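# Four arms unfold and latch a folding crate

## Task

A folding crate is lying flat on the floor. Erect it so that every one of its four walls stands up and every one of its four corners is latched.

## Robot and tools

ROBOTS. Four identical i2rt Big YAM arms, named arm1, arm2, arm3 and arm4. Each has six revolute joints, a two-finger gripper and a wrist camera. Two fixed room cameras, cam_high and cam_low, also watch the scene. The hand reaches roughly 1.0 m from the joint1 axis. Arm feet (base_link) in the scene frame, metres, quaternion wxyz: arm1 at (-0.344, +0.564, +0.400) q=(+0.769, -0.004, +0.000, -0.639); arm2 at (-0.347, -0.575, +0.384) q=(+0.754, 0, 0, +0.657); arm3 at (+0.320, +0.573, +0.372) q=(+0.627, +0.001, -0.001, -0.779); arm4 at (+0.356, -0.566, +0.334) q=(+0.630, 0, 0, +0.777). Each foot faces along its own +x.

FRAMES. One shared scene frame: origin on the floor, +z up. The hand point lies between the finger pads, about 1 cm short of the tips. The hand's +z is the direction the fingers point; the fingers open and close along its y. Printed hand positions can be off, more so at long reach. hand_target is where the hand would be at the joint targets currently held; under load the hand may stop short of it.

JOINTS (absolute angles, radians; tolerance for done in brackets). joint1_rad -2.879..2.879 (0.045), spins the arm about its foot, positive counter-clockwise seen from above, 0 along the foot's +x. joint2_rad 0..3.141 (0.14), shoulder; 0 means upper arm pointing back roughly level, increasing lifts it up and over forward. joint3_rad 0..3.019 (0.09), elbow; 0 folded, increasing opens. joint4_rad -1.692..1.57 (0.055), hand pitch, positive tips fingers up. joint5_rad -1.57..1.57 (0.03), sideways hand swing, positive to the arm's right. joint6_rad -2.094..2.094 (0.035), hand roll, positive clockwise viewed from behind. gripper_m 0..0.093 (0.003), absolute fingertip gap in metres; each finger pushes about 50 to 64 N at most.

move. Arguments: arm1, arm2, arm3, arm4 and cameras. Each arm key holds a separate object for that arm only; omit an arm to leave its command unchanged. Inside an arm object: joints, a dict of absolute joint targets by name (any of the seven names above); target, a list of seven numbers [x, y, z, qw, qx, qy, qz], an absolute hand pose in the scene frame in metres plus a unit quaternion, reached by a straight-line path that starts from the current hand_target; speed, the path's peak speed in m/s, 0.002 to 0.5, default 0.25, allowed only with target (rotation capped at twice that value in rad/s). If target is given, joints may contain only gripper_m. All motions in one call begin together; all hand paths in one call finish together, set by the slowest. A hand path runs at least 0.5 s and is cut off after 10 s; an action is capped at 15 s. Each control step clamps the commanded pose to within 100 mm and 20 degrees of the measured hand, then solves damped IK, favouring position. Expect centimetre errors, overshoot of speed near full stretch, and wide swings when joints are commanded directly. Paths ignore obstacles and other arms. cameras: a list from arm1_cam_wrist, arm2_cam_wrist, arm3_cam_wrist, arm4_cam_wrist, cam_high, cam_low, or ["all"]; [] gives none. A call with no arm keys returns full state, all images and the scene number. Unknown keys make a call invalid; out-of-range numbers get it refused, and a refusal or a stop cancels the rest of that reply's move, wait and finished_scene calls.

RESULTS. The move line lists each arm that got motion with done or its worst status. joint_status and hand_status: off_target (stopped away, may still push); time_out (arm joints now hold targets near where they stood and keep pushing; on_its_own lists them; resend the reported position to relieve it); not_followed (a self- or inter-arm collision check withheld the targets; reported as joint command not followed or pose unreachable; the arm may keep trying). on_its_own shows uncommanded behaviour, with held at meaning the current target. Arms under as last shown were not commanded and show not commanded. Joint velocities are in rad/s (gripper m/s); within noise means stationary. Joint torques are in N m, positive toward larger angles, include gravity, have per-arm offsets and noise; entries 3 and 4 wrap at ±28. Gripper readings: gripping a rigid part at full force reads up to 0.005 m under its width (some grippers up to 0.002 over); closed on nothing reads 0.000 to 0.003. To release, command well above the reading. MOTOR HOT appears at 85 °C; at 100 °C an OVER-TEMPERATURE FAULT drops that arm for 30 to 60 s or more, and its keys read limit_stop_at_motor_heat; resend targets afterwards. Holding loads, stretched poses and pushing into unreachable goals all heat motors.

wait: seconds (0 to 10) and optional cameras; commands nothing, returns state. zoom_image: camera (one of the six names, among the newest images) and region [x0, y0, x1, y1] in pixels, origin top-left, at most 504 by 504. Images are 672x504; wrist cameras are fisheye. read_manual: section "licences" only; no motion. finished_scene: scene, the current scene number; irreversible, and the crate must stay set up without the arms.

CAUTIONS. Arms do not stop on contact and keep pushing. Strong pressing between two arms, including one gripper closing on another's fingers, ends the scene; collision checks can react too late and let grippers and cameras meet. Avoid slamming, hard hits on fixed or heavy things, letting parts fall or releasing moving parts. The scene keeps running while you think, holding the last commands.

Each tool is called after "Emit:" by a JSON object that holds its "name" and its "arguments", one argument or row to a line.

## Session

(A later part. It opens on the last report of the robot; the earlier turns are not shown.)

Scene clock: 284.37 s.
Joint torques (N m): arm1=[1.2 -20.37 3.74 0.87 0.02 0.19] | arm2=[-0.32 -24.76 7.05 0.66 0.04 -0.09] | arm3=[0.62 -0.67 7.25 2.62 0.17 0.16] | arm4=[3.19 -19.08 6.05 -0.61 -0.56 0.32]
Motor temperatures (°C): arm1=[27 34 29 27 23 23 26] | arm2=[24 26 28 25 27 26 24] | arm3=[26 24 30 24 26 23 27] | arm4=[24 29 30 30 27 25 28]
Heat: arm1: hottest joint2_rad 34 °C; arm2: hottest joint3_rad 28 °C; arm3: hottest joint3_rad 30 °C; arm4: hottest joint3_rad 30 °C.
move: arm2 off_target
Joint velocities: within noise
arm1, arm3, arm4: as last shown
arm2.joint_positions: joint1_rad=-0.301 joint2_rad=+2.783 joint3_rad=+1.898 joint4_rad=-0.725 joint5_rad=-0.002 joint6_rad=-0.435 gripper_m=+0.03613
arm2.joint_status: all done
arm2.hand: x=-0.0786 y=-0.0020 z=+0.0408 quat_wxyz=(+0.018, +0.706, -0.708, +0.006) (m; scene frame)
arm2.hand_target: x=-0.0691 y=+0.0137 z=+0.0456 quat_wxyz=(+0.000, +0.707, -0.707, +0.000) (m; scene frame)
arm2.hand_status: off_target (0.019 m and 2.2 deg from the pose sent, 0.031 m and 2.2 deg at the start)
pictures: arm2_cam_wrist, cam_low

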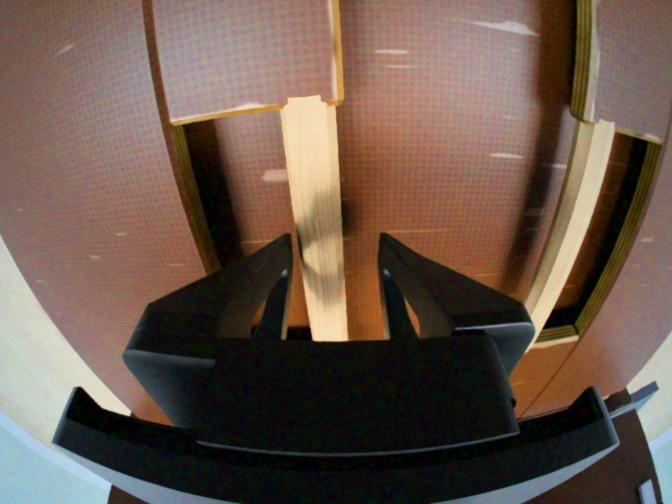

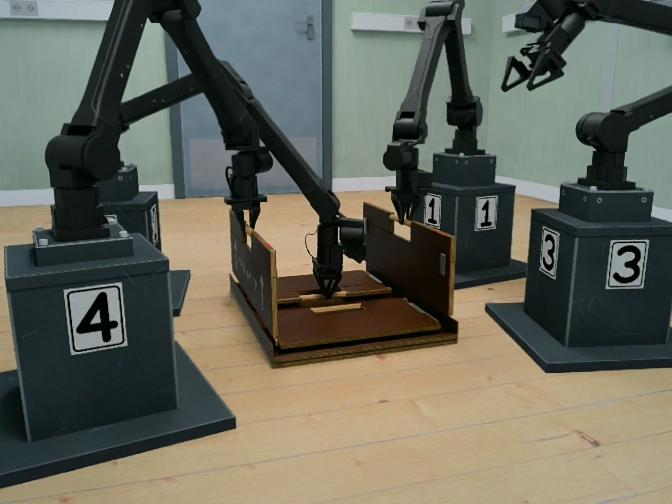

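Emit:
{"name": "move", "arguments": {
  "arm2": {"target": [-0.070, 0.014, 0.037, 0, 0.7071, -0.7071, 0], "speed": 0.04, "joints": {"gripper_m": 0.036}},
  "cameras": ["arm2_cam_wrist", "cam_low"]
}}

Emit:
{"name": "zoom_image", "arguments": {
  "camera": "cam_low",
  "region": [260, 220, 400, 350]
}}

Scene clock: 286.50 s.
Joint torques (N m): arm1=[0.85 -20.48 3.71 0.79 0 0.19] | arm2=[0.15 -24.35 7.09 0.69 0.05 -0.07] | arm3=[1.2 -0.91 7.36 2.63 0.17 0.17] | arm4=[3.19 -19.14 6.05 -0.59 -0.56 0.32]
Motor temperatures (°C): arm1=[27 34 29 27 23 23 26] | arm2=[24 26 28 25 27 26 24] | arm3=[26 24 30 24 26 23 27] | arm4=[24 29 30 30 27 25 28]
Heat: arm1: hottest joint2_rad 34 °C; arm2: hottest joint3_rad 28 °C; arm3: hottest joint3_rad 30 °C; arm4: hottest joint3_rad 30 °C.
move: arm2 off_target
Joint velocities: within noise
arm1, arm3, arm4: as last shown
arm2.joint_positions: joint1_rad=-0.299 joint2_rad=+2.795 joint3_rad=+1.910 joint4_rad=-0.720 joint5_rad=-0.002 joint6_rad=-0.435 gripper_m=+0.03613
arm2.joint_status: all done
arm2.hand: x=-0.0786 y=+0.0002 z=+0.0361 quat_wxyz=(+0.016, +0.707, -0.707, +0.005) (m; scene frame)
arm2.hand_target: x=-0.0712 y=+0.0138 z=+0.0369 quat_wxyz=(+0.000, +0.708, -0.707, +0.000) (m; scene frame)
arm2.hand_status: off_target (0.016 m and 1.9 deg from the pose sent, 0.019 m and 2.2 deg at the start)
pictures: arm2_cam_wrist, cam_low

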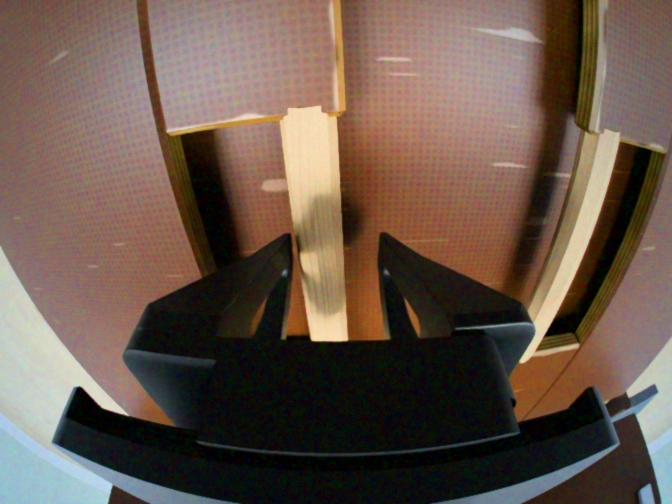

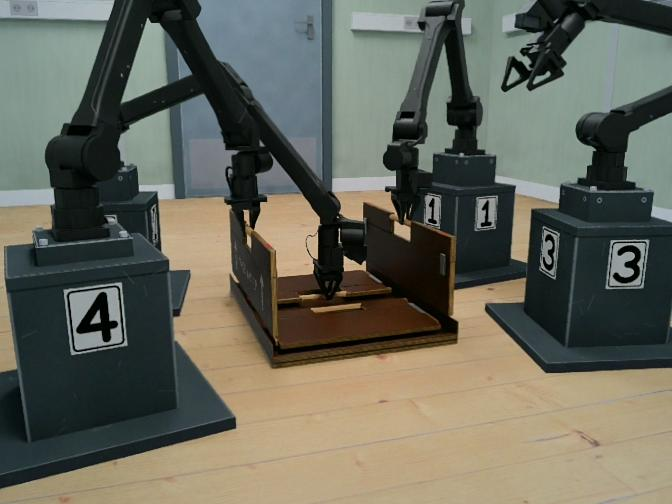

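Scaled by 3.600 from the camera's 672x504 image, which has a finer 960x720 frame.

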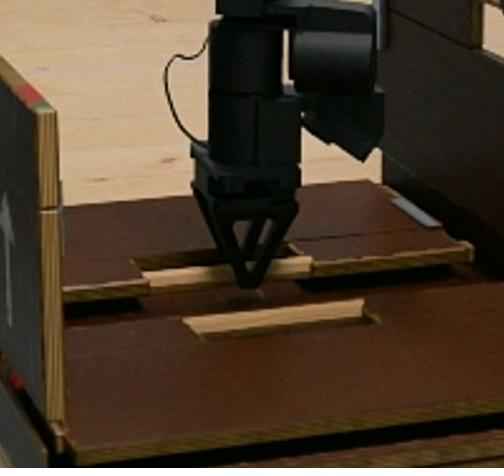

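Emit:
{"name": "move", "arguments": {
  "arm2": {"target": [-0.076, 0.012, 0.036, 0, 0.7071, -0.7071, 0], "speed": 0.04, "joints": {"gripper_m": 0.036}}
}}

Emit:
{"name": "move", "arguments": {
  "arm2": {"joints": {"gripper_m": 0.017}}
}}

Emit:
{"name": "move", "arguments": {
  "arm2": {"joints": {"gripper_m": 0.009}},
  "cameras": ["arm2_cam_wrist", "cam_low"]
}}

Scene clock: 292.43 s.
Joint torques (N m): arm1=[0.79 -20.89 3.67 0.83 0 0.2] | arm2=[0.26 -24.76 5.86 0.72 0.04 0.02] | arm3=[0.44 -0.56 7.15 2.84 0.18 0.15] | arm4=[3.19 -19.08 6.05 -0.59 -0.56 0.32]
Motor temperatures (°C): arm1=[27 34 29 27 23 23 26] | arm2=[24 27 27 25 27 26 24] | arm3=[26 24 30 24 26 23 27] | arm4=[24 29 29 30 27 25 28]
Heat: arm1: hottest joint2_rad 34 °C; arm2: hottest joint2_rad 27 °C; arm3: hottest joint3_rad 30 °C; arm4: hottest joint4_rad 30 °C.
move: arm2 done
Joint velocities: within noise
arm1, arm3, arm4: as last shown
arm2.joint_positions: joint1_rad=-0.296 joint2_rad=+2.795 joint3_rad=+1.910 joint4_rad=-0.708 joint5_rad=-0.002 joint6_rad=-0.435 gripper_m=+0.03613
arm2.joint_status: all done
arm2.hand: x=-0.0791 y=+0.0038 z=+0.0360 quat_wxyz=(+0.010, +0.708, -0.706, +0.003) (m; scene frame)
arm2.hand_target: x=-0.0778 y=+0.0128 z=+0.0360 quat_wxyz=(+0.000, +0.708, -0.706, +0.000) (m; scene frame)
arm2.hand_status: done (0.009 m and 1.2 deg from the pose sent, 0.012 m and 1.9 deg at the start)
pictures: none

Scene clock: 293.03 s.
Joint torques (N m): arm1=[0.85 -21.07 3.75 0.8 0.02 0.23] | arm2=[0.15 -24.76 5.86 0.7 0.11 -0.03] | arm3=[0.21 -0.67 7.16 2.58 0.18 0.16] | arm4=[3.19 -19.08 6.05 -0.61 -0.56 0.32]
Motor temperatures (°C): arm1=[27 34 29 27 23 23 26] | arm2=[24 27 27 25 27 26 24] | arm3=[26 24 30 24 26 23 27] | arm4=[24 29 29 30 27 25 28]
Heat: arm1: hottest joint2_rad 34 °C; arm2: hottest joint2_rad 27 °C; arm3: hottest joint3_rad 30 °C; arm4: hottest joint4_rad 30 °C.
move: arm2 done
Joint velocities: within noise
arm1, arm3, arm4: as last shown
arm2.joint_positions: joint1_rad=-0.287 joint2_rad=+2.795 joint3_rad=+1.910 joint4_rad=-0.708 joint5_rad=-0.007 joint6_rad=-0.444 gripper_m=+0.01756
arm2.joint_status: all done
arm2.hand: x=-0.0852 y=+0.0066 z=+0.0360 quat_wxyz=(+0.011, +0.714, -0.700, +0.001) (m; scene frame)
arm2.hand_target: x=-0.0806 y=+0.0142 z=+0.0364 quat_wxyz=(+0.000, +0.713, -0.702, -0.002) (m; scene frame)
arm2.hand_status: not commanded
pictures: none

Scene clock: 293.43 s.
Joint torques (N m): arm1=[0.38 -20.89 3.73 0.85 0.03 0.21] | arm2=[-0.15 -24.76 5.87 0.7 0.11 0.02] | arm3=[0.03 -0.62 7.08 2.71 0.18 0.2] | arm4=[3.19 -19.14 6.04 -0.61 -0.56 0.32]
Motor temperatures (°C): arm1=[27 34 29 27 23 23 26] | arm2=[24 27 27 25 27 26 24] | arm3=[26 24 30 24 26 23 27] | arm4=[24 29 29 30 27 25 28]
Heat: arm1: hottest joint2_rad 34 °C; arm2: hottest joint2_rad 27 °C; arm3: hottest joint3_rad 30 °C; arm4: hottest joint4_rad 30 °C.
move: arm2 off_target
Joint velocities: within noise
arm1, arm3: as last shown
arm2.joint_positions: joint1_rad=-0.287 joint2_rad=+2.795 joint3_rad=+1.910 joint4_rad=-0.708 joint5_rad=-0.007 joint6_rad=-0.444 gripper_m=+0.01732
arm2.joint_status: gripper_m off_target (ended at +0.01733, target +0.00900)
arm2.hand: x=-0.0852 y=+0.0066 z=+0.0360 quat_wxyz=(+0.011, +0.714, -0.700, +0.001) (m; scene frame)
arm2.hand_target: x=-0.0806 y=+0.0142 z=+0.0364 quat_wxyz=(+0.000, +0.712, -0.702, -0.002) (m; scene frame)
arm2.hand_status: not commanded
arm4.joint_positions: joint1_rad=+0.637 joint2_rad=+2.068 joint3_rad=+1.253 joint4_rad=-0.738 joint5_rad=+0.013 joint6_rad=-0.736 gripper_m=+0.01679
arm4.joint_status: not commanded
arm4.hand: x=-0.0375 y=-0.2134 z=+0.2393 quat_wxyz=(-0.011, +1.000, +0.005, -0.002) (m; scene frame)
arm4.hand_target: x=-0.0400 y=-0.2272 z=+0.2404 quat_wxyz=(-0.001, +1.000, +0.004, -0.001) (m; scene frame)
arm4.hand_status: not commanded
pictures: arm2_cam_wrist, cam_low

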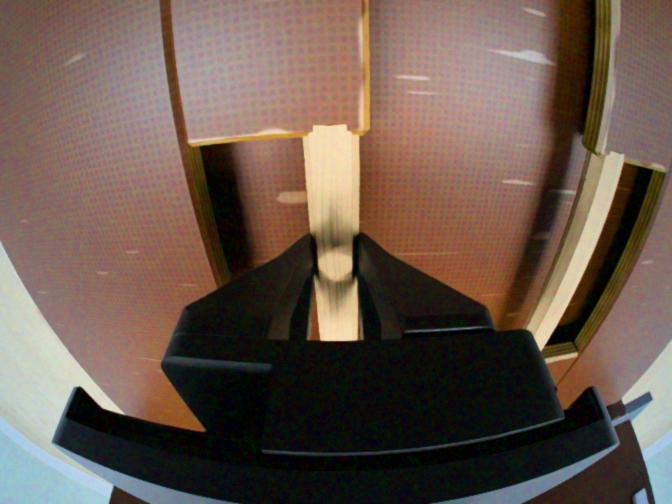

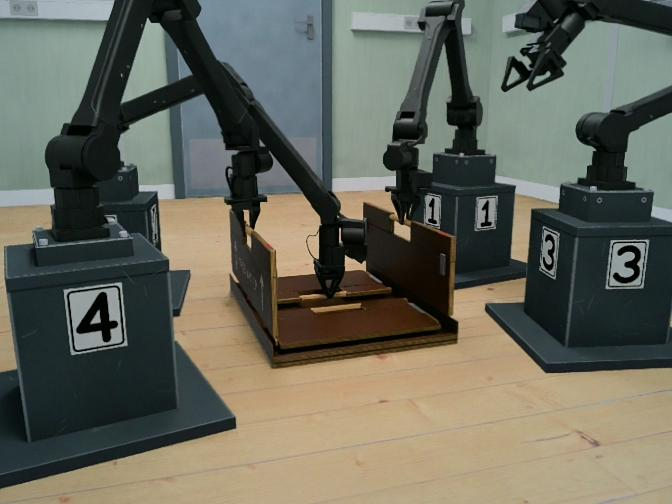

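Emit:
{"name": "move", "arguments": {
  "arm2": {"target": [-0.093, 0.013, 0.133, 0.0739, 0.7032, -0.7032, -0.0739], "speed": 0.08},
  "cameras": ["arm2_cam_wrist", "cam_low"]
}}

Scene clock: 299.37 s.
Joint torques (N m): arm1=[0.91 -21.42 3.67 0.81 0.01 0.22] | arm2=[-0.85 -30.51 4.37 -1.59 -1.18 0.16] | arm3=[0.38 -0.79 7.13 2.48 0.21 0.16] | arm4=[3.19 -19.08 6.05 -0.59 -0.56 0.32]
Motor temperatures (°C): arm1=[27 34 29 27 23 23 27] | arm2=[23 28 27 25 27 26 25] | arm3=[26 24 30 24 26 23 27] | arm4=[24 29 29 30 27 25 28]
Heat: arm1: hottest joint2_rad 34 °C; arm2: hottest joint2_rad 28 °C; arm3: hottest joint3_rad 30 °C; arm4: hottest joint4_rad 30 °C.
move: arm2 off_target
Joint velocities: within noise
arm1, arm4: as last shown
arm2.joint_positions: joint1_rad=-0.322 joint2_rad=+2.702 joint3_rad=+1.889 joint4_rad=-0.847 joint5_rad=-0.162 joint6_rad=-0.484 gripper_m=+0.01649
arm2.joint_status: not commanded
arm2.hand: x=-0.0905 y=+0.0057 z=+0.0926 quat_wxyz=(+0.067, +0.711, -0.698, -0.063) (m; scene frame)
arm2.hand_target: x=-0.0856 y=+0.0131 z=+0.1304 quat_wxyz=(+0.069, +0.700, -0.706, -0.075) (m; scene frame)
arm2.hand_status: off_target (0.041 m and 1.8 deg from the pose sent, 0.097 m and 11.3 deg at the start)
arm3.joint_positions: joint1_rad=+0.052 joint2_rad=+0.389 joint3_rad=+0.578 joint4_rad=-0.986 joint5_rad=-0.112 joint6_rad=-0.132 gripper_m=+0.09396
arm3.joint_status: not commanded
arm3.hand: x=+0.2986 y=+0.3288 z=+0.6034 quat_wxyz=(-0.267, -0.650, -0.658, +0.271) (m; scene frame)
arm3.hand_target: x=+0.3010 y=+0.3282 z=+0.6004 quat_wxyz=(-0.272, -0.647, -0.657, +0.274) (m; scene frame)
arm3.hand_status: not commanded
pictures: arm2_cam_wrist, cam_low

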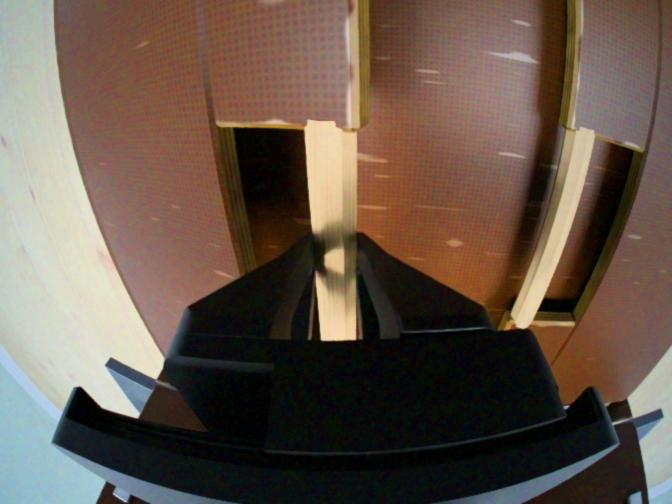

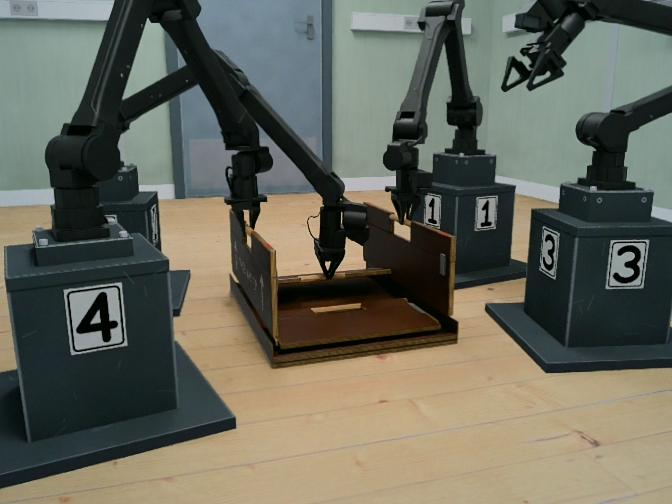

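Emit:
{"name": "move", "arguments": {
  "arm2": {"target": [-0.130, 0.013, 0.195, 0.1530, 0.6903, -0.6903, -0.1530], "speed": 0.08},
  "cameras": ["arm2_cam_wrist", "cam_low"]
}}

Scene clock: 302.20 s.
Joint torques (N m): arm1=[0.44 -20.84 3.64 0.88 -0.02 0.17] | arm2=[1.49 -29.45 4.77 -1.69 -1.46 -0.02] | arm3=[0.67 -1.08 7.17 2.73 0.16 0.16] | arm4=[3.19 -19.08 6.05 -0.59 -0.56 0.32]
Motor temperatures (°C): arm1=[27 34 29 27 23 23 27] | arm2=[23 29 27 25 27 26 25] | arm3=[26 24 30 24 26 23 27] | arm4=[24 29 29 30 27 25 28]
Heat: arm1: hottest joint2_rad 34 °C; arm2: hottest joint2_rad 29 °C; arm3: hottest joint3_rad 30 °C; arm4: hottest joint4_rad 30 °C.
move: arm2 off_target
Joint velocities: within noise
arm1, arm3, arm4: as last shown
arm1.hand_target: x=-0.0080 y=+0.2085 z=+0.2435 quat_wxyz=(+0.000, -0.005, -1.000, +0.001) (m; scene frame)
arm2.joint_positions: joint1_rad=-0.339 joint2_rad=+2.613 joint3_rad=+1.884 joint4_rad=-1.042 joint5_rad=-0.360 joint6_rad=-0.506 gripper_m=+0.01406
arm2.joint_status: not commanded
arm2.hand: x=-0.1163 y=+0.0050 z=+0.1609 quat_wxyz=(+0.145, +0.690, -0.695, -0.142) (m; scene frame)
arm2.hand_target: x=-0.1291 y=+0.0139 z=+0.1935 quat_wxyz=(+0.152, +0.691, -0.690, -0.153) (m; scene frame)
arm2.hand_status: off_target (0.038 m and 1.6 deg from the pose sent, 0.110 m and 14.5 deg at the start)
pictures: arm2_cam_wrist, cam_low

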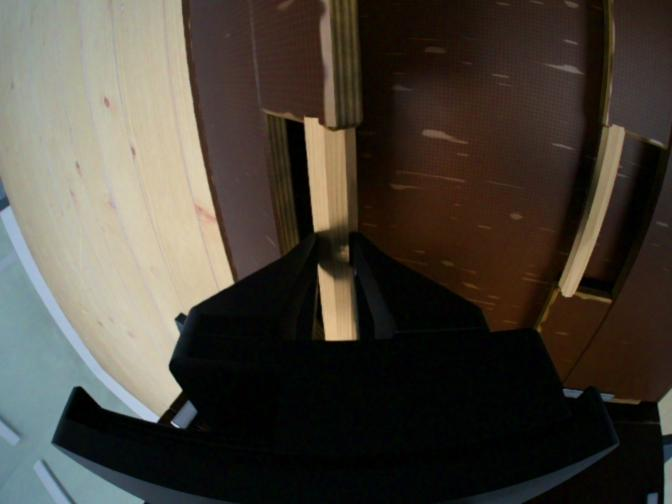

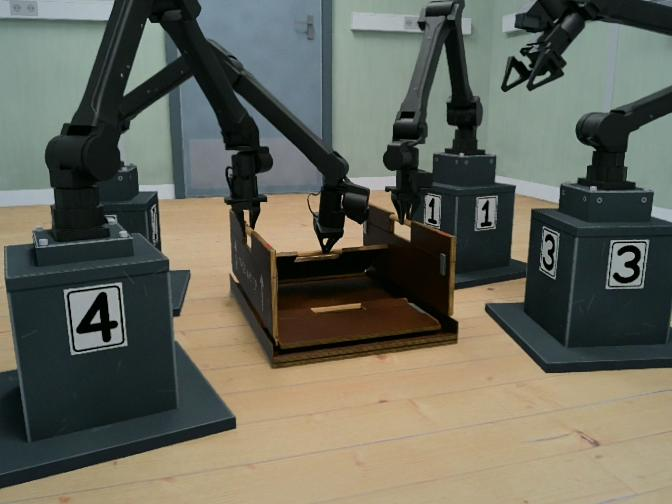

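Emit:
{"name": "move", "arguments": {
  "arm2": {"target": [-0.105, 0.013, 0.130, 0.110, 0.6985, -0.6985, -0.110], "speed": 0.06},
  "cameras": []
}}

Emit:
{"name": "move", "arguments": {
  "arm2": {"target": [-0.083, 0.013, 0.050, 0, 0.7071, -0.7071, 0], "speed": 0.06},
  "cameras": ["arm2_cam_wrist", "cam_low"]
}}

Scene clock: 324.30 s.
Joint torques (N m): arm1=[1.08 -21.07 3.73 0.81 0.01 0.19] | arm2=[0.85 -24 6.79 -0.06 -0.28 0.18] | arm3=[0.26 -0.97 7.24 2.55 0.2 0.13] | arm4=[3.19 -19.08 6.06 -0.61 -0.56 0.32]
Motor temperatures (°C): arm1=[27 33 29 27 23 23 27] | arm2=[23 32 27 25 28 26 25] | arm3=[26 24 31 24 26 23 27] | arm4=[24 29 29 30 27 25 28]
Heat: arm1: hottest joint2_rad 33 °C; arm2: hottest joint2_rad 32 °C; arm3: hottest joint3_rad 31 °C; arm4: hottest joint4_rad 30 °C.
move: arm2 done
Joint velocities: within noise
arm1.joint_positions: joint1_rad=+0.560 joint2_rad=+2.148 joint3_rad=+1.149 joint4_rad=-0.577 joint5_rad=-0.006 joint6_rad=-0.817 gripper_m=+0.01728
arm1.joint_status: not commanded
arm1.hand: x=-0.0118 y=+0.2030 z=+0.2418 quat_wxyz=(+0.002, -0.004, -1.000, -0.001) (m; scene frame)
arm1.hand_target: x=-0.0080 y=+0.2085 z=+0.2435 quat_wxyz=(+0.000, -0.005, -1.000, +0.001) (m; scene frame)
arm1.hand_status: not commanded
arm2.joint_positions: joint1_rad=-0.339 joint2_rad=+2.647 joint3_rad=+1.887 joint4_rad=-0.959 joint5_rad=-0.279 joint6_rad=-0.506 gripper_m=+0.01268
arm2.joint_status: not commanded
arm2.hand: x=-0.1007 y=+0.0058 z=+0.1335 quat_wxyz=(+0.110, +0.702, -0.695, -0.111) (m; scene frame)
arm2.hand_target: x=-0.1051 y=+0.0126 z=+0.1298 quat_wxyz=(+0.110, +0.699, -0.698, -0.110) (m; scene frame)
arm2.hand_status: done (0.009 m and 0.5 deg from the pose sent, 0.034 m and 5.5 deg at the start)
arm3, arm4: as last shown
pictures: none
No camera images: "cameras" was empty.

Scene clock: 327.50 s.
Joint torques (N m): arm1=[0.73 -21.13 3.71 0.72 0.02 0.13] | arm2=[0.91 -24.23 5.3 0.73 0.09 0.07] | arm3=[-0.03 -0.56 7.27 2.65 0.2 0.14] | arm4=[3.19 -19.08 6.05 -0.59 -0.56 0.32]
Motor temperatures (°C): arm1=[27 33 29 27 23 23 27] | arm2=[23 32 27 25 28 26 25] | arm3=[26 24 31 24 26 23 27] | arm4=[24 29 29 30 27 25 28]
Heat: arm1: hottest joint2_rad 33 °C; arm2: hottest joint2_rad 32 °C; arm3: hottest joint3_rad 31 °C; arm4: hottest joint4_rad 30 °C.
move: arm2 done
Joint velocities: within noise
arm1, arm3, arm4: as last shown
arm2.joint_positions: joint1_rad=-0.282 joint2_rad=+2.753 joint3_rad=+1.883 joint4_rad=-0.719 joint5_rad=-0.002 joint6_rad=-0.426 gripper_m=+0.00915
arm2.joint_status: not commanded
arm2.on_its_own: gripper_m moved -0.00353 to your old target +0.00900
arm2.hand: x=-0.0861 y=+0.0098 z=+0.0560 quat_wxyz=(+0.008, +0.710, -0.705, +0.002) (m; scene frame)
arm2.hand_target: x=-0.0898 y=+0.0132 z=+0.0510 quat_wxyz=(+0.004, +0.709, -0.705, +0.002) (m; scene frame)
arm2.hand_status: done (0.007 m and 1.0 deg from the pose sent, 0.086 m and 18.0 deg at the start)
pictures: arm2_cam_wrist, cam_low

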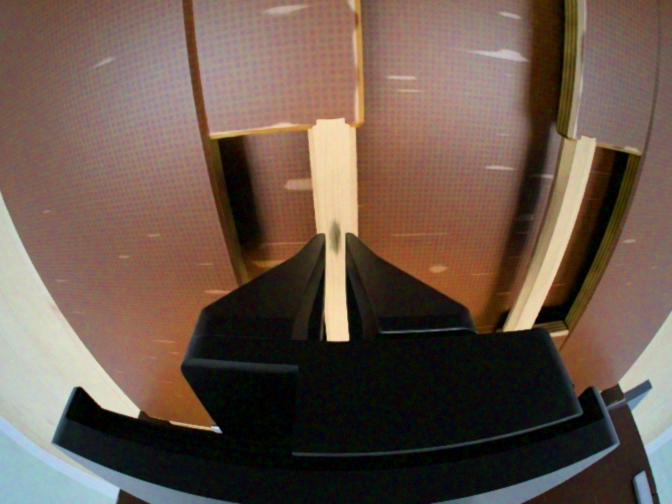

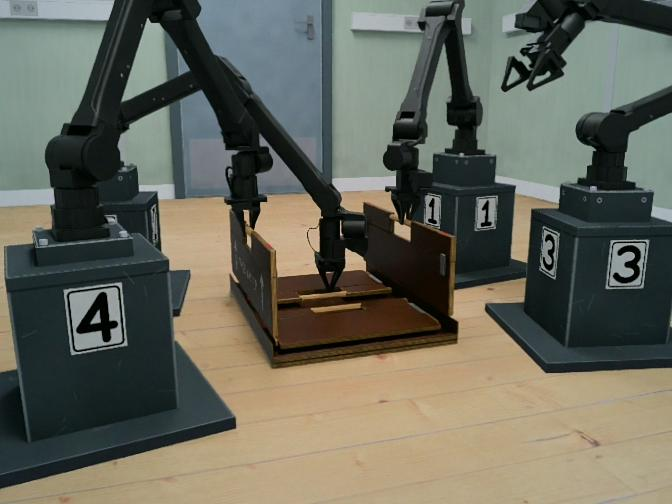

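Emit:
{"name": "move", "arguments": {
  "arm2": {"target": [-0.086, 0.010, 0.055, 0, 0.7071, -0.7071, 0], "speed": 0.06, "joints": {"gripper_m": 0.036}}
}}

Emit:
{"name": "move", "arguments": {
  "arm2": {"target": [-0.083, 0.010, 0.033, 0, 0.7071, -0.7071, 0], "speed": 0.05, "joints": {"gripper_m": 0.036}}
}}

Emit:
{"name": "move", "arguments": {
  "arm2": {"target": [-0.080, 0.010, 0.022, 0, 0.7071, -0.7071, 0], "speed": 0.03, "joints": {"gripper_m": 0.036}},
  "cameras": ["arm2_cam_wrist", "cam_low"]
}}

Emit:
{"name": "zoom_image", "arguments": {
  "camera": "cam_low",
  "region": [260, 220, 400, 350]
}}

Scene clock: 342.67 s.
Joint torques (N m): arm1=[1.03 -21.07 3.71 0.84 0.06 0.2] | arm2=[-0.15 -25.58 4.88 0.77 0.04 0.05] | arm3=[0.56 -1.14 7.17 2.48 0.19 0.17] | arm4=[3.14 -19.08 6.05 -0.59 -0.56 0.32]
Motor temperatures (°C): arm1=[27 33 29 27 23 23 27] | arm2=[23 32 27 25 28 26 25] | arm3=[26 24 31 24 26 23 27] | arm4=[24 29 29 30 27 25 28]
Heat: arm1: hottest joint2_rad 33 °C; arm2: hottest joint2_rad 32 °C; arm3: hottest joint3_rad 31 °C; arm4: hottest joint4_rad 30 °C.
move: arm2 done
Joint velocities: within noise
arm1, arm3, arm4: as last shown
arm2.joint_positions: joint1_rad=-0.282 joint2_rad=+2.753 joint3_rad=+1.863 joint4_rad=-0.702 joint5_rad=-0.002 joint6_rad=-0.424 gripper_m=+0.03587
arm2.joint_status: all done
arm2.hand: x=-0.0888 y=+0.0037 z=+0.0511 quat_wxyz=(+0.010, +0.709, -0.705, +0.003) (m; scene frame)
arm2.hand_target: x=-0.0854 y=+0.0094 z=+0.0549 quat_wxyz=(+0.000, +0.706, -0.708, +0.000) (m; scene frame)
arm2.hand_status: done (0.008 m and 1.2 deg from the pose sent, 0.001 m and 1.0 deg at the start)
pictures: none

Scene clock: 343.77 s.
Joint torques (N m): arm1=[0.97 -20.89 3.82 0.87 0.03 0.18] | arm2=[-0.56 -24.29 6.76 0.64 0 -0.01] | arm3=[0.09 -0.67 7.19 2.58 0.17 0.15] | arm4=[3.19 -19.08 6.05 -0.61 -0.56 0.32]
Motor temperatures (°C): arm1=[27 33 29 27 23 23 27] | arm2=[23 32 27 25 28 26 25] | arm3=[26 24 31 24 26 23 27] | arm4=[24 29 29 30 27 25 28]
Heat: arm1: hottest joint2_rad 33 °C; arm2: hottest joint2_rad 32 °C; arm3: hottest joint3_rad 31 °C; arm4: hottest joint4_rad 30 °C.
move: arm2 off_target
Joint velocities: within noise
arm1, arm3, arm4: as last shown
arm2.joint_positions: joint1_rad=-0.290 joint2_rad=+2.791 joint3_rad=+1.874 joint4_rad=-0.689 joint5_rad=-0.001 joint6_rad=-0.429 gripper_m=+0.03587
arm2.joint_status: all done
arm2.hand: x=-0.0880 y=-0.0068 z=+0.0302 quat_wxyz=(+0.017, +0.708, -0.706, +0.006) (m; scene frame)
arm2.hand_target: x=-0.0788 y=+0.0072 z=+0.0330 quat_wxyz=(+0.000, +0.706, -0.708, +0.000) (m; scene frame)
arm2.hand_status: off_target (0.018 m and 2.0 deg from the pose sent, 0.020 m and 1.2 deg at the start)
pictures: none

Scene clock: 344.87 s.
Joint torques (N m): arm1=[0.91 -20.54 3.75 0.96 0.02 0.22] | arm2=[-0.85 -24.12 6.94 0.68 -0.01 -0.01] | arm3=[0.32 -1.38 7.19 2.76 0.19 0.19] | arm4=[3.19 -19.08 6.05 -0.61 -0.56 0.32]
Motor temperatures (°C): arm1=[27 33 29 27 23 23 27] | arm2=[23 32 27 25 28 26 25] | arm3=[26 24 31 24 26 23 27] | arm4=[24 29 29 30 27 25 28]
Heat: arm1: hottest joint2_rad 33 °C; arm2: hottest joint2_rad 32 °C; arm3: hottest joint3_rad 31 °C; arm4: hottest joint4_rad 30 °C.
move: arm2 off_target
Joint velocities: within noise
arm1, arm3, arm4: as last shown
arm2.joint_positions: joint1_rad=-0.289 joint2_rad=+2.815 joint3_rad=+1.900 joint4_rad=-0.689 joint5_rad=-0.001 joint6_rad=-0.427 gripper_m=+0.03587
arm2.joint_status: all done
arm2.hand: x=-0.0878 y=-0.0043 z=+0.0213 quat_wxyz=(+0.016, +0.708, -0.706, +0.006) (m; scene frame)
arm2.hand_target: x=-0.0810 y=+0.0103 z=+0.0227 quat_wxyz=(+0.000, +0.707, -0.707, +0.000) (m; scene frame)
arm2.hand_status: off_target (0.016 m and 1.9 deg from the pose sent, 0.020 m and 2.0 deg at the start)
pictures: arm2_cam_wrist, cam_low

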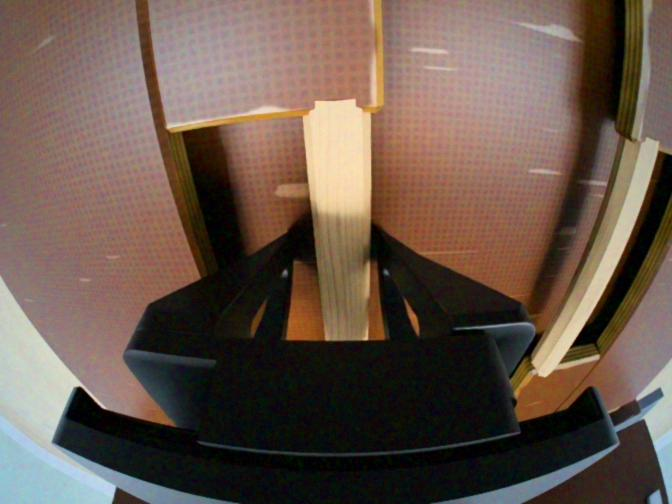

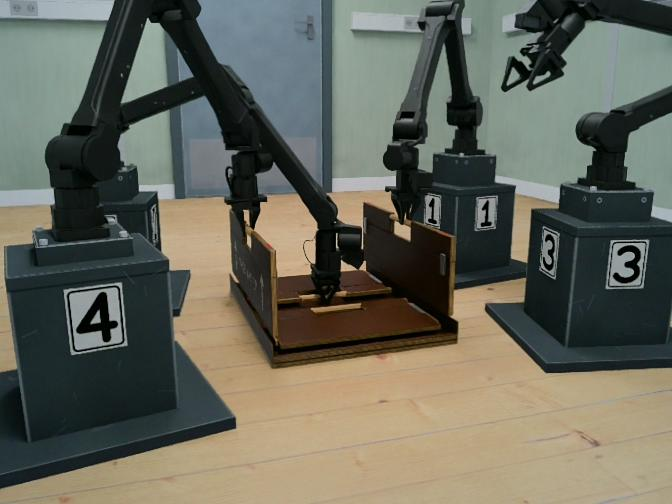

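Scaled by 3.600 from the camera's 672x504 image, which has a finer 960x720 frame.

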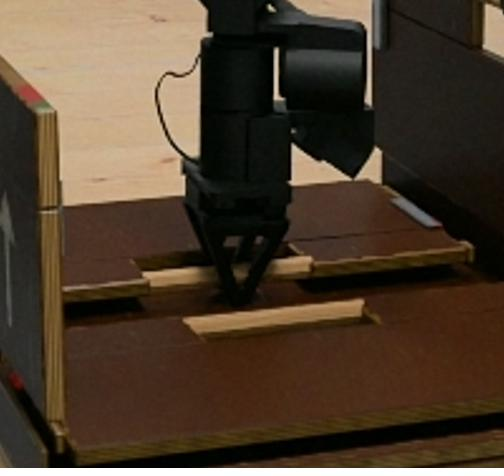

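Emit:
{"name": "move", "arguments": {
  "arm2": {"joints": {"gripper_m": 0.017}}
}}

Emit:
{"name": "move", "arguments": {
  "arm2": {"joints": {"gripper_m": 0.006}},
  "cameras": ["arm2_cam_wrist"]
}}

Scene clock: 346.67 s.
Joint torques (N m): arm1=[0.85 -20.78 3.58 0.73 0.01 0.2] | arm2=[0.15 -24.23 6.82 0.59 -0.14 0.28] | arm3=[0.26 -0.85 7.21 2.65 0.2 0.15] | arm4=[3.19 -19.08 6.05 -0.61 -0.56 0.32]
Motor temperatures (°C): arm1=[27 33 29 27 23 23 27] | arm2=[23 32 27 25 28 26 25] | arm3=[26 24 31 24 26 23 27] | arm4=[24 29 29 30 27 25 28]
Heat: arm1: hottest joint2_rad 33 °C; arm2: hottest joint2_rad 32 °C; arm3: hottest joint3_rad 31 °C; arm4: hottest joint4_rad 30 °C.
move: arm2 done
Joint velocities: within noise
arm1, arm3: as last shown
arm2.joint_positions: joint1_rad=-0.293 joint2_rad=+2.817 joint3_rad=+1.901 joint4_rad=-0.688 joint5_rad=+0.002 joint6_rad=-0.455 gripper_m=+0.01754
arm2.joint_status: all done
arm2.hand: x=-0.0845 y=-0.0053 z=+0.0207 quat_wxyz=(+0.015, +0.716, -0.698, +0.007) (m; scene frame)
arm2.hand_target: x=-0.0800 y=+0.0091 z=+0.0220 quat_wxyz=(+0.000, +0.707, -0.707, +0.000) (m; scene frame)
arm2.hand_status: not commanded
arm4.joint_positions: joint1_rad=+0.637 joint2_rad=+2.068 joint3_rad=+1.253 joint4_rad=-0.738 joint5_rad=+0.013 joint6_rad=-0.736 gripper_m=+0.01679
arm4.joint_status: not commanded
arm4.hand: x=-0.0375 y=-0.2134 z=+0.2393 quat_wxyz=(-0.011, +1.000, +0.005, -0.002) (m; scene frame)
arm4.hand_target: x=-0.0400 y=-0.2272 z=+0.2404 quat_wxyz=(-0.001, +1.000, +0.004, -0.001) (m; scene frame)
arm4.hand_status: not commanded
pictures: none

Scene clock: 347.10 s.
Joint torques (N m): arm1=[0.85 -20.78 3.88 0.99 0.01 0.21] | arm2=[0.15 -24.23 6.82 0.62 -0.13 0.29] | arm3=[0.5 -0.79 7.27 2.58 0.2 0.19] | arm4=[3.19 -19.08 6.05 -0.61 -0.56 0.32]
Motor temperatures (°C): arm1=[27 33 29 27 23 23 27] | arm2=[23 31 27 25 28 26 25] | arm3=[26 24 31 24 26 23 27] | arm4=[24 29 29 30 27 25 28]
Heat: arm1: hottest joint2_rad 33 °C; arm2: hottest joint2_rad 31 °C; arm3: hottest joint3_rad 31 °C; arm4: hottest joint4_rad 30 °C.
move: arm2 off_target
Joint velocities: within noise
arm1, arm4: as last shown
arm2.joint_positions: joint1_rad=-0.293 joint2_rad=+2.817 joint3_rad=+1.901 joint4_rad=-0.688 joint5_rad=+0.002 joint6_rad=-0.455 gripper_m=+0.01753
arm2.joint_status: gripper_m off_target (ended at +0.01753, target +0.00600)
arm2.hand: x=-0.0845 y=-0.0053 z=+0.0207 quat_wxyz=(+0.015, +0.716, -0.698, +0.007) (m; scene frame)
arm2.hand_target: x=-0.0800 y=+0.0091 z=+0.0220 quat_wxyz=(+0.000, +0.707, -0.707, +0.000) (m; scene frame)
arm2.hand_status: not commanded
arm3.joint_positions: joint1_rad=+0.052 joint2_rad=+0.389 joint3_rad=+0.578 joint4_rad=-0.986 joint5_rad=-0.112 joint6_rad=-0.132 gripper_m=+0.09396
arm3.joint_status: not commanded
arm3.hand: x=+0.2986 y=+0.3288 z=+0.6034 quat_wxyz=(-0.267, -0.650, -0.658, +0.271) (m; scene frame)
arm3.hand_target: x=+0.3010 y=+0.3282 z=+0.6004 quat_wxyz=(-0.272, -0.647, -0.657, +0.274) (m; scene frame)
arm3.hand_status: not commanded
pictures: arm2_cam_wrist

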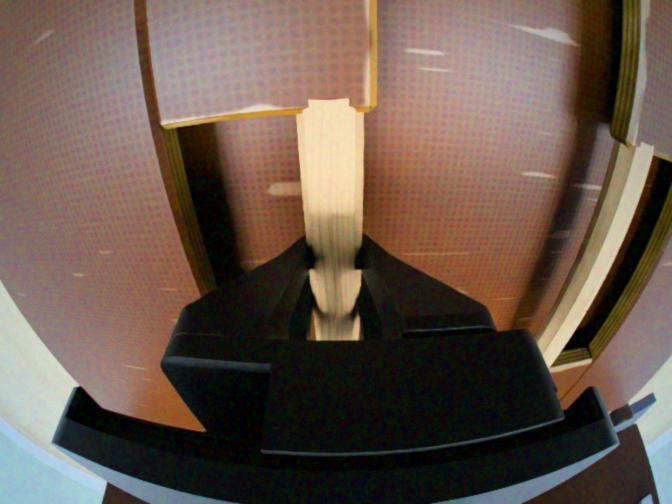

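Emit:
{"name": "move", "arguments": {
  "arm2": {"target": [-0.104, 0.009, 0.121, 0.0739, 0.7032, -0.7032, -0.0739], "speed": 0.08},
  "cameras": []
}}

Emit:
{"name": "move", "arguments": {
  "arm2": {"target": [-0.150, 0.009, 0.175, 0.1530, 0.6903, -0.6903, -0.1530], "speed": 0.08},
  "cameras": ["arm2_cam_wrist", "cam_low"]
}}

Scene clock: 352.83 s.
Joint torques (N m): arm1=[0.44 -20.54 3.88 1.09 0 0.2] | arm2=[0.67 -30.51 4.19 -1.36 -2.06 0.47] | arm3=[0.26 -1.08 7.15 2.7 0.18 0.19] | arm4=[3.19 -19.14 6.05 -0.61 -0.56 0.32]
Motor temperatures (°C): arm1=[27 33 29 27 23 23 27] | arm2=[23 31 27 25 28 26 25] | arm3=[26 24 31 24 26 23 27] | arm4=[24 29 29 30 27 25 28]
Heat: arm1: hottest joint2_rad 33 °C; arm2: hottest joint2_rad 31 °C; arm3: hottest joint3_rad 31 °C; arm4: hottest joint4_rad 30 °C.
move: arm2 off_target
Joint velocities: within noise
arm1, arm3, arm4: as last shown
arm2.joint_positions: joint1_rad=-0.318 joint2_rad=+2.713 joint3_rad=+1.863 joint4_rad=-0.818 joint5_rad=-0.144 joint6_rad=-0.499 gripper_m=+0.01673
arm2.joint_status: not commanded
arm2.hand: x=-0.0953 y=-0.0046 z=+0.0788 quat_wxyz=(+0.068, +0.718, -0.691, -0.053) (m; scene frame)
arm2.hand_target: x=-0.1017 y=+0.0122 z=+0.1190 quat_wxyz=(+0.069, +0.704, -0.703, -0.076) (m; scene frame)
arm2.hand_status: off_target (0.045 m and 3.3 deg from the pose sent, 0.103 m and 11.6 deg at the start)
pictures: none
No camera images: "cameras" was empty.

Scene clock: 354.87 s.
Joint torques (N m): arm1=[0.97 -21.01 3.81 0.7 0.02 0.19] | arm2=[2.78 -29.39 4.27 -1.57 -2.36 0.55] | arm3=[-0.09 -1.03 7.2 2.54 0.15 0.14] | arm4=[3.19 -19.14 6.05 -0.61 -0.56 0.32]
Motor temperatures (°C): arm1=[27 33 29 27 23 23 27] | arm2=[23 31 27 25 28 26 25] | arm3=[26 24 31 24 26 23 27] | arm4=[24 29 29 30 27 25 28]
Heat: arm1: hottest joint2_rad 33 °C; arm2: hottest joint2_rad 31 °C; arm3: hottest joint3_rad 31 °C; arm4: hottest joint4_rad 30 °C.
move: arm2 off_target
Joint velocities: within noise
arm1.joint_positions: joint1_rad=+0.560 joint2_rad=+2.148 joint3_rad=+1.149 joint4_rad=-0.577 joint5_rad=-0.006 joint6_rad=-0.817 gripper_m=+0.01728
arm1.joint_status: not commanded
arm1.hand: x=-0.0118 y=+0.2030 z=+0.2418 quat_wxyz=(+0.002, -0.004, -1.000, -0.001) (m; scene frame)
arm1.hand_target: x=-0.0080 y=+0.2085 z=+0.2435 quat_wxyz=(+0.000, -0.005, -1.000, +0.001) (m; scene frame)
arm1.hand_status: not commanded
arm2.joint_positions: joint1_rad=-0.330 joint2_rad=+2.630 joint3_rad=+1.840 joint4_rad=-0.979 joint5_rad=-0.343 joint6_rad=-0.529 gripper_m=+0.01681
arm2.joint_status: not commanded
arm2.hand: x=-0.1253 y=-0.0065 z=+0.1368 quat_wxyz=(+0.141, +0.703, -0.684, -0.135) (m; scene frame)
arm2.hand_target: x=-0.1488 y=+0.0088 z=+0.1722 quat_wxyz=(+0.154, +0.691, -0.690, -0.153) (m; scene frame)
arm2.hand_status: off_target (0.048 m and 3.0 deg from the pose sent, 0.112 m and 15.4 deg at the start)
arm3, arm4: as last shown
pictures: arm2_cam_wrist, cam_low

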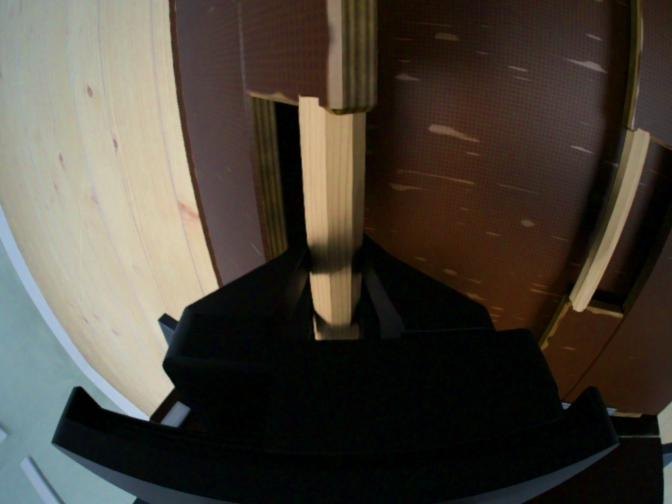

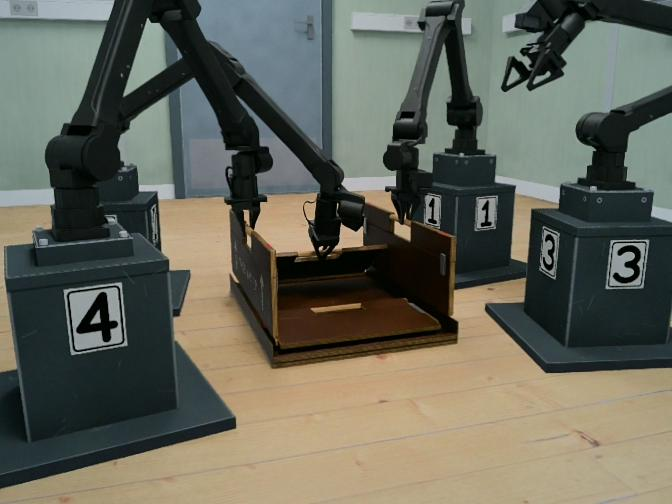

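Emit:
{"name": "move", "arguments": {
  "arm2": {"target": [-0.190, 0.009, 0.205, 0.1950, 0.6797, -0.6797, -0.1950], "speed": 0.08},
  "cameras": []
}}

Emit:
{"name": "move", "arguments": {
  "arm2": {"target": [-0.225, 0.009, 0.222, 0.2300, 0.6687, -0.6687, -0.2300], "speed": 0.08},
  "cameras": ["arm2_cam_wrist", "cam_low"]
}}

Scene clock: 357.40 s.
Joint torques (N m): arm1=[1.44 -20.72 3.84 0.73 0.02 0.18] | arm2=[4.31 -28.75 4.22 -1.54 -2.91 0.67] | arm3=[0.73 -1.2 7.24 2.7 0.2 0.14] | arm4=[3.19 -19.08 6.05 -0.59 -0.56 0.32]
Motor temperatures (°C): arm1=[27 33 29 27 23 23 27] | arm2=[23 31 27 25 29 26 25] | arm3=[26 24 31 24 26 23 27] | arm4=[24 29 29 30 27 25 28]
Heat: arm1: hottest joint2_rad 33 °C; arm2: hottest joint2_rad 31 °C; arm3: hottest joint3_rad 31 °C; arm4: hottest joint4_rad 30 °C.
move: arm2 off_target
Joint velocities: within noise
arm1.joint_positions: joint1_rad=+0.560 joint2_rad=+2.148 joint3_rad=+1.147 joint4_rad=-0.577 joint5_rad=-0.006 joint6_rad=-0.817 gripper_m=+0.01728
arm1.joint_status: not commanded
arm1.hand: x=-0.0124 y=+0.2037 z=+0.2414 quat_wxyz=(+0.003, -0.004, -1.000, -0.001) (m; scene frame)
arm1.hand_target: x=-0.0087 y=+0.2087 z=+0.2431 quat_wxyz=(+0.001, -0.005, -1.000, +0.000) (m; scene frame)
arm1.hand_status: not commanded
arm2.joint_positions: joint1_rad=-0.316 joint2_rad=+2.576 joint3_rad=+1.803 joint4_rad=-1.039 joint5_rad=-0.446 joint6_rad=-0.535 gripper_m=+0.01667
arm2.joint_status: not commanded
arm2.hand: x=-0.1529 y=-0.0063 z=+0.1695 quat_wxyz=(+0.175, +0.694, -0.675, -0.176) (m; scene frame)
arm2.hand_target: x=-0.1883 y=+0.0098 z=+0.2032 quat_wxyz=(+0.194, +0.681, -0.679, -0.194) (m; scene frame)
arm2.hand_status: off_target (0.054 m and 3.6 deg from the pose sent, 0.095 m and 9.6 deg at the start)
arm3, arm4: as last shown
pictures: none
No camera images: "cameras" was empty.

Scene clock: 358.73 s.
Joint torques (N m): arm1=[0.73 -20.78 3.89 0.81 0.04 0.18] | arm2=[5.01 -27.46 4.52 -1.14 -2.92 0.71] | arm3=[0.26 -1.08 7.09 2.76 0.18 0.17] | arm4=[3.19 -19.08 6.05 -0.59 -0.56 0.32]
Motor temperatures (°C): arm1=[27 33 29 27 23 23 27] | arm2=[24 31 27 25 29 26 25] | arm3=[26 24 31 24 26 23 27] | arm4=[24 29 29 30 27 25 28]
Heat: arm1: hottest joint2_rad 33 °C; arm2: hottest joint2_rad 31 °C; arm3: hottest joint3_rad 31 °C; arm4: hottest joint4_rad 30 °C.
move: arm2 off_target
Joint velocities: within noise
arm1.joint_positions: joint1_rad=+0.562 joint2_rad=+2.148 joint3_rad=+1.147 joint4_rad=-0.577 joint5_rad=-0.006 joint6_rad=-0.817 gripper_m=+0.01728
arm1.joint_status: not commanded
arm1.hand: x=-0.0119 y=+0.2042 z=+0.2414 quat_wxyz=(+0.003, -0.003, -1.000, -0.001) (m; scene frame)
arm1.hand_target: x=-0.0080 y=+0.2091 z=+0.2431 quat_wxyz=(+0.001, -0.004, -1.000, +0.000) (m; scene frame)
arm1.hand_status: not commanded
arm2.joint_positions: joint1_rad=-0.296 joint2_rad=+2.541 joint3_rad=+1.768 joint4_rad=-1.085 joint5_rad=-0.549 joint6_rad=-0.535 gripper_m=+0.01666
arm2.joint_status: not commanded
arm2.hand: x=-0.1841 y=-0.0079 z=+0.1929 quat_wxyz=(+0.211, +0.681, -0.667, -0.215) (m; scene frame)
arm2.hand_target: x=-0.2233 y=+0.0076 z=+0.2204 quat_wxyz=(+0.232, +0.669, -0.668, -0.229) (m; scene frame)
arm2.hand_status: off_target (0.053 m and 3.2 deg from the pose sent, 0.090 m and 9.3 deg at the start)
arm3, arm4: as last shown
pictures: arm2_cam_wrist, cam_low

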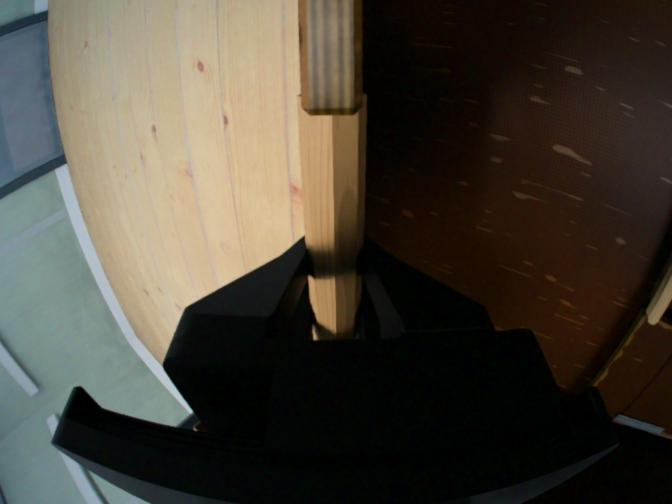

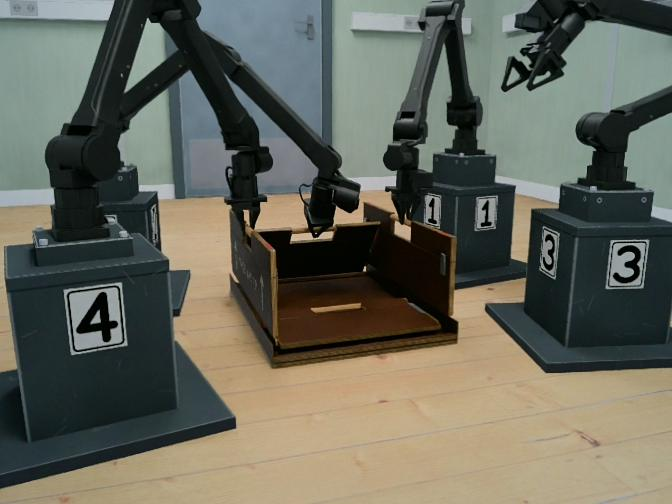

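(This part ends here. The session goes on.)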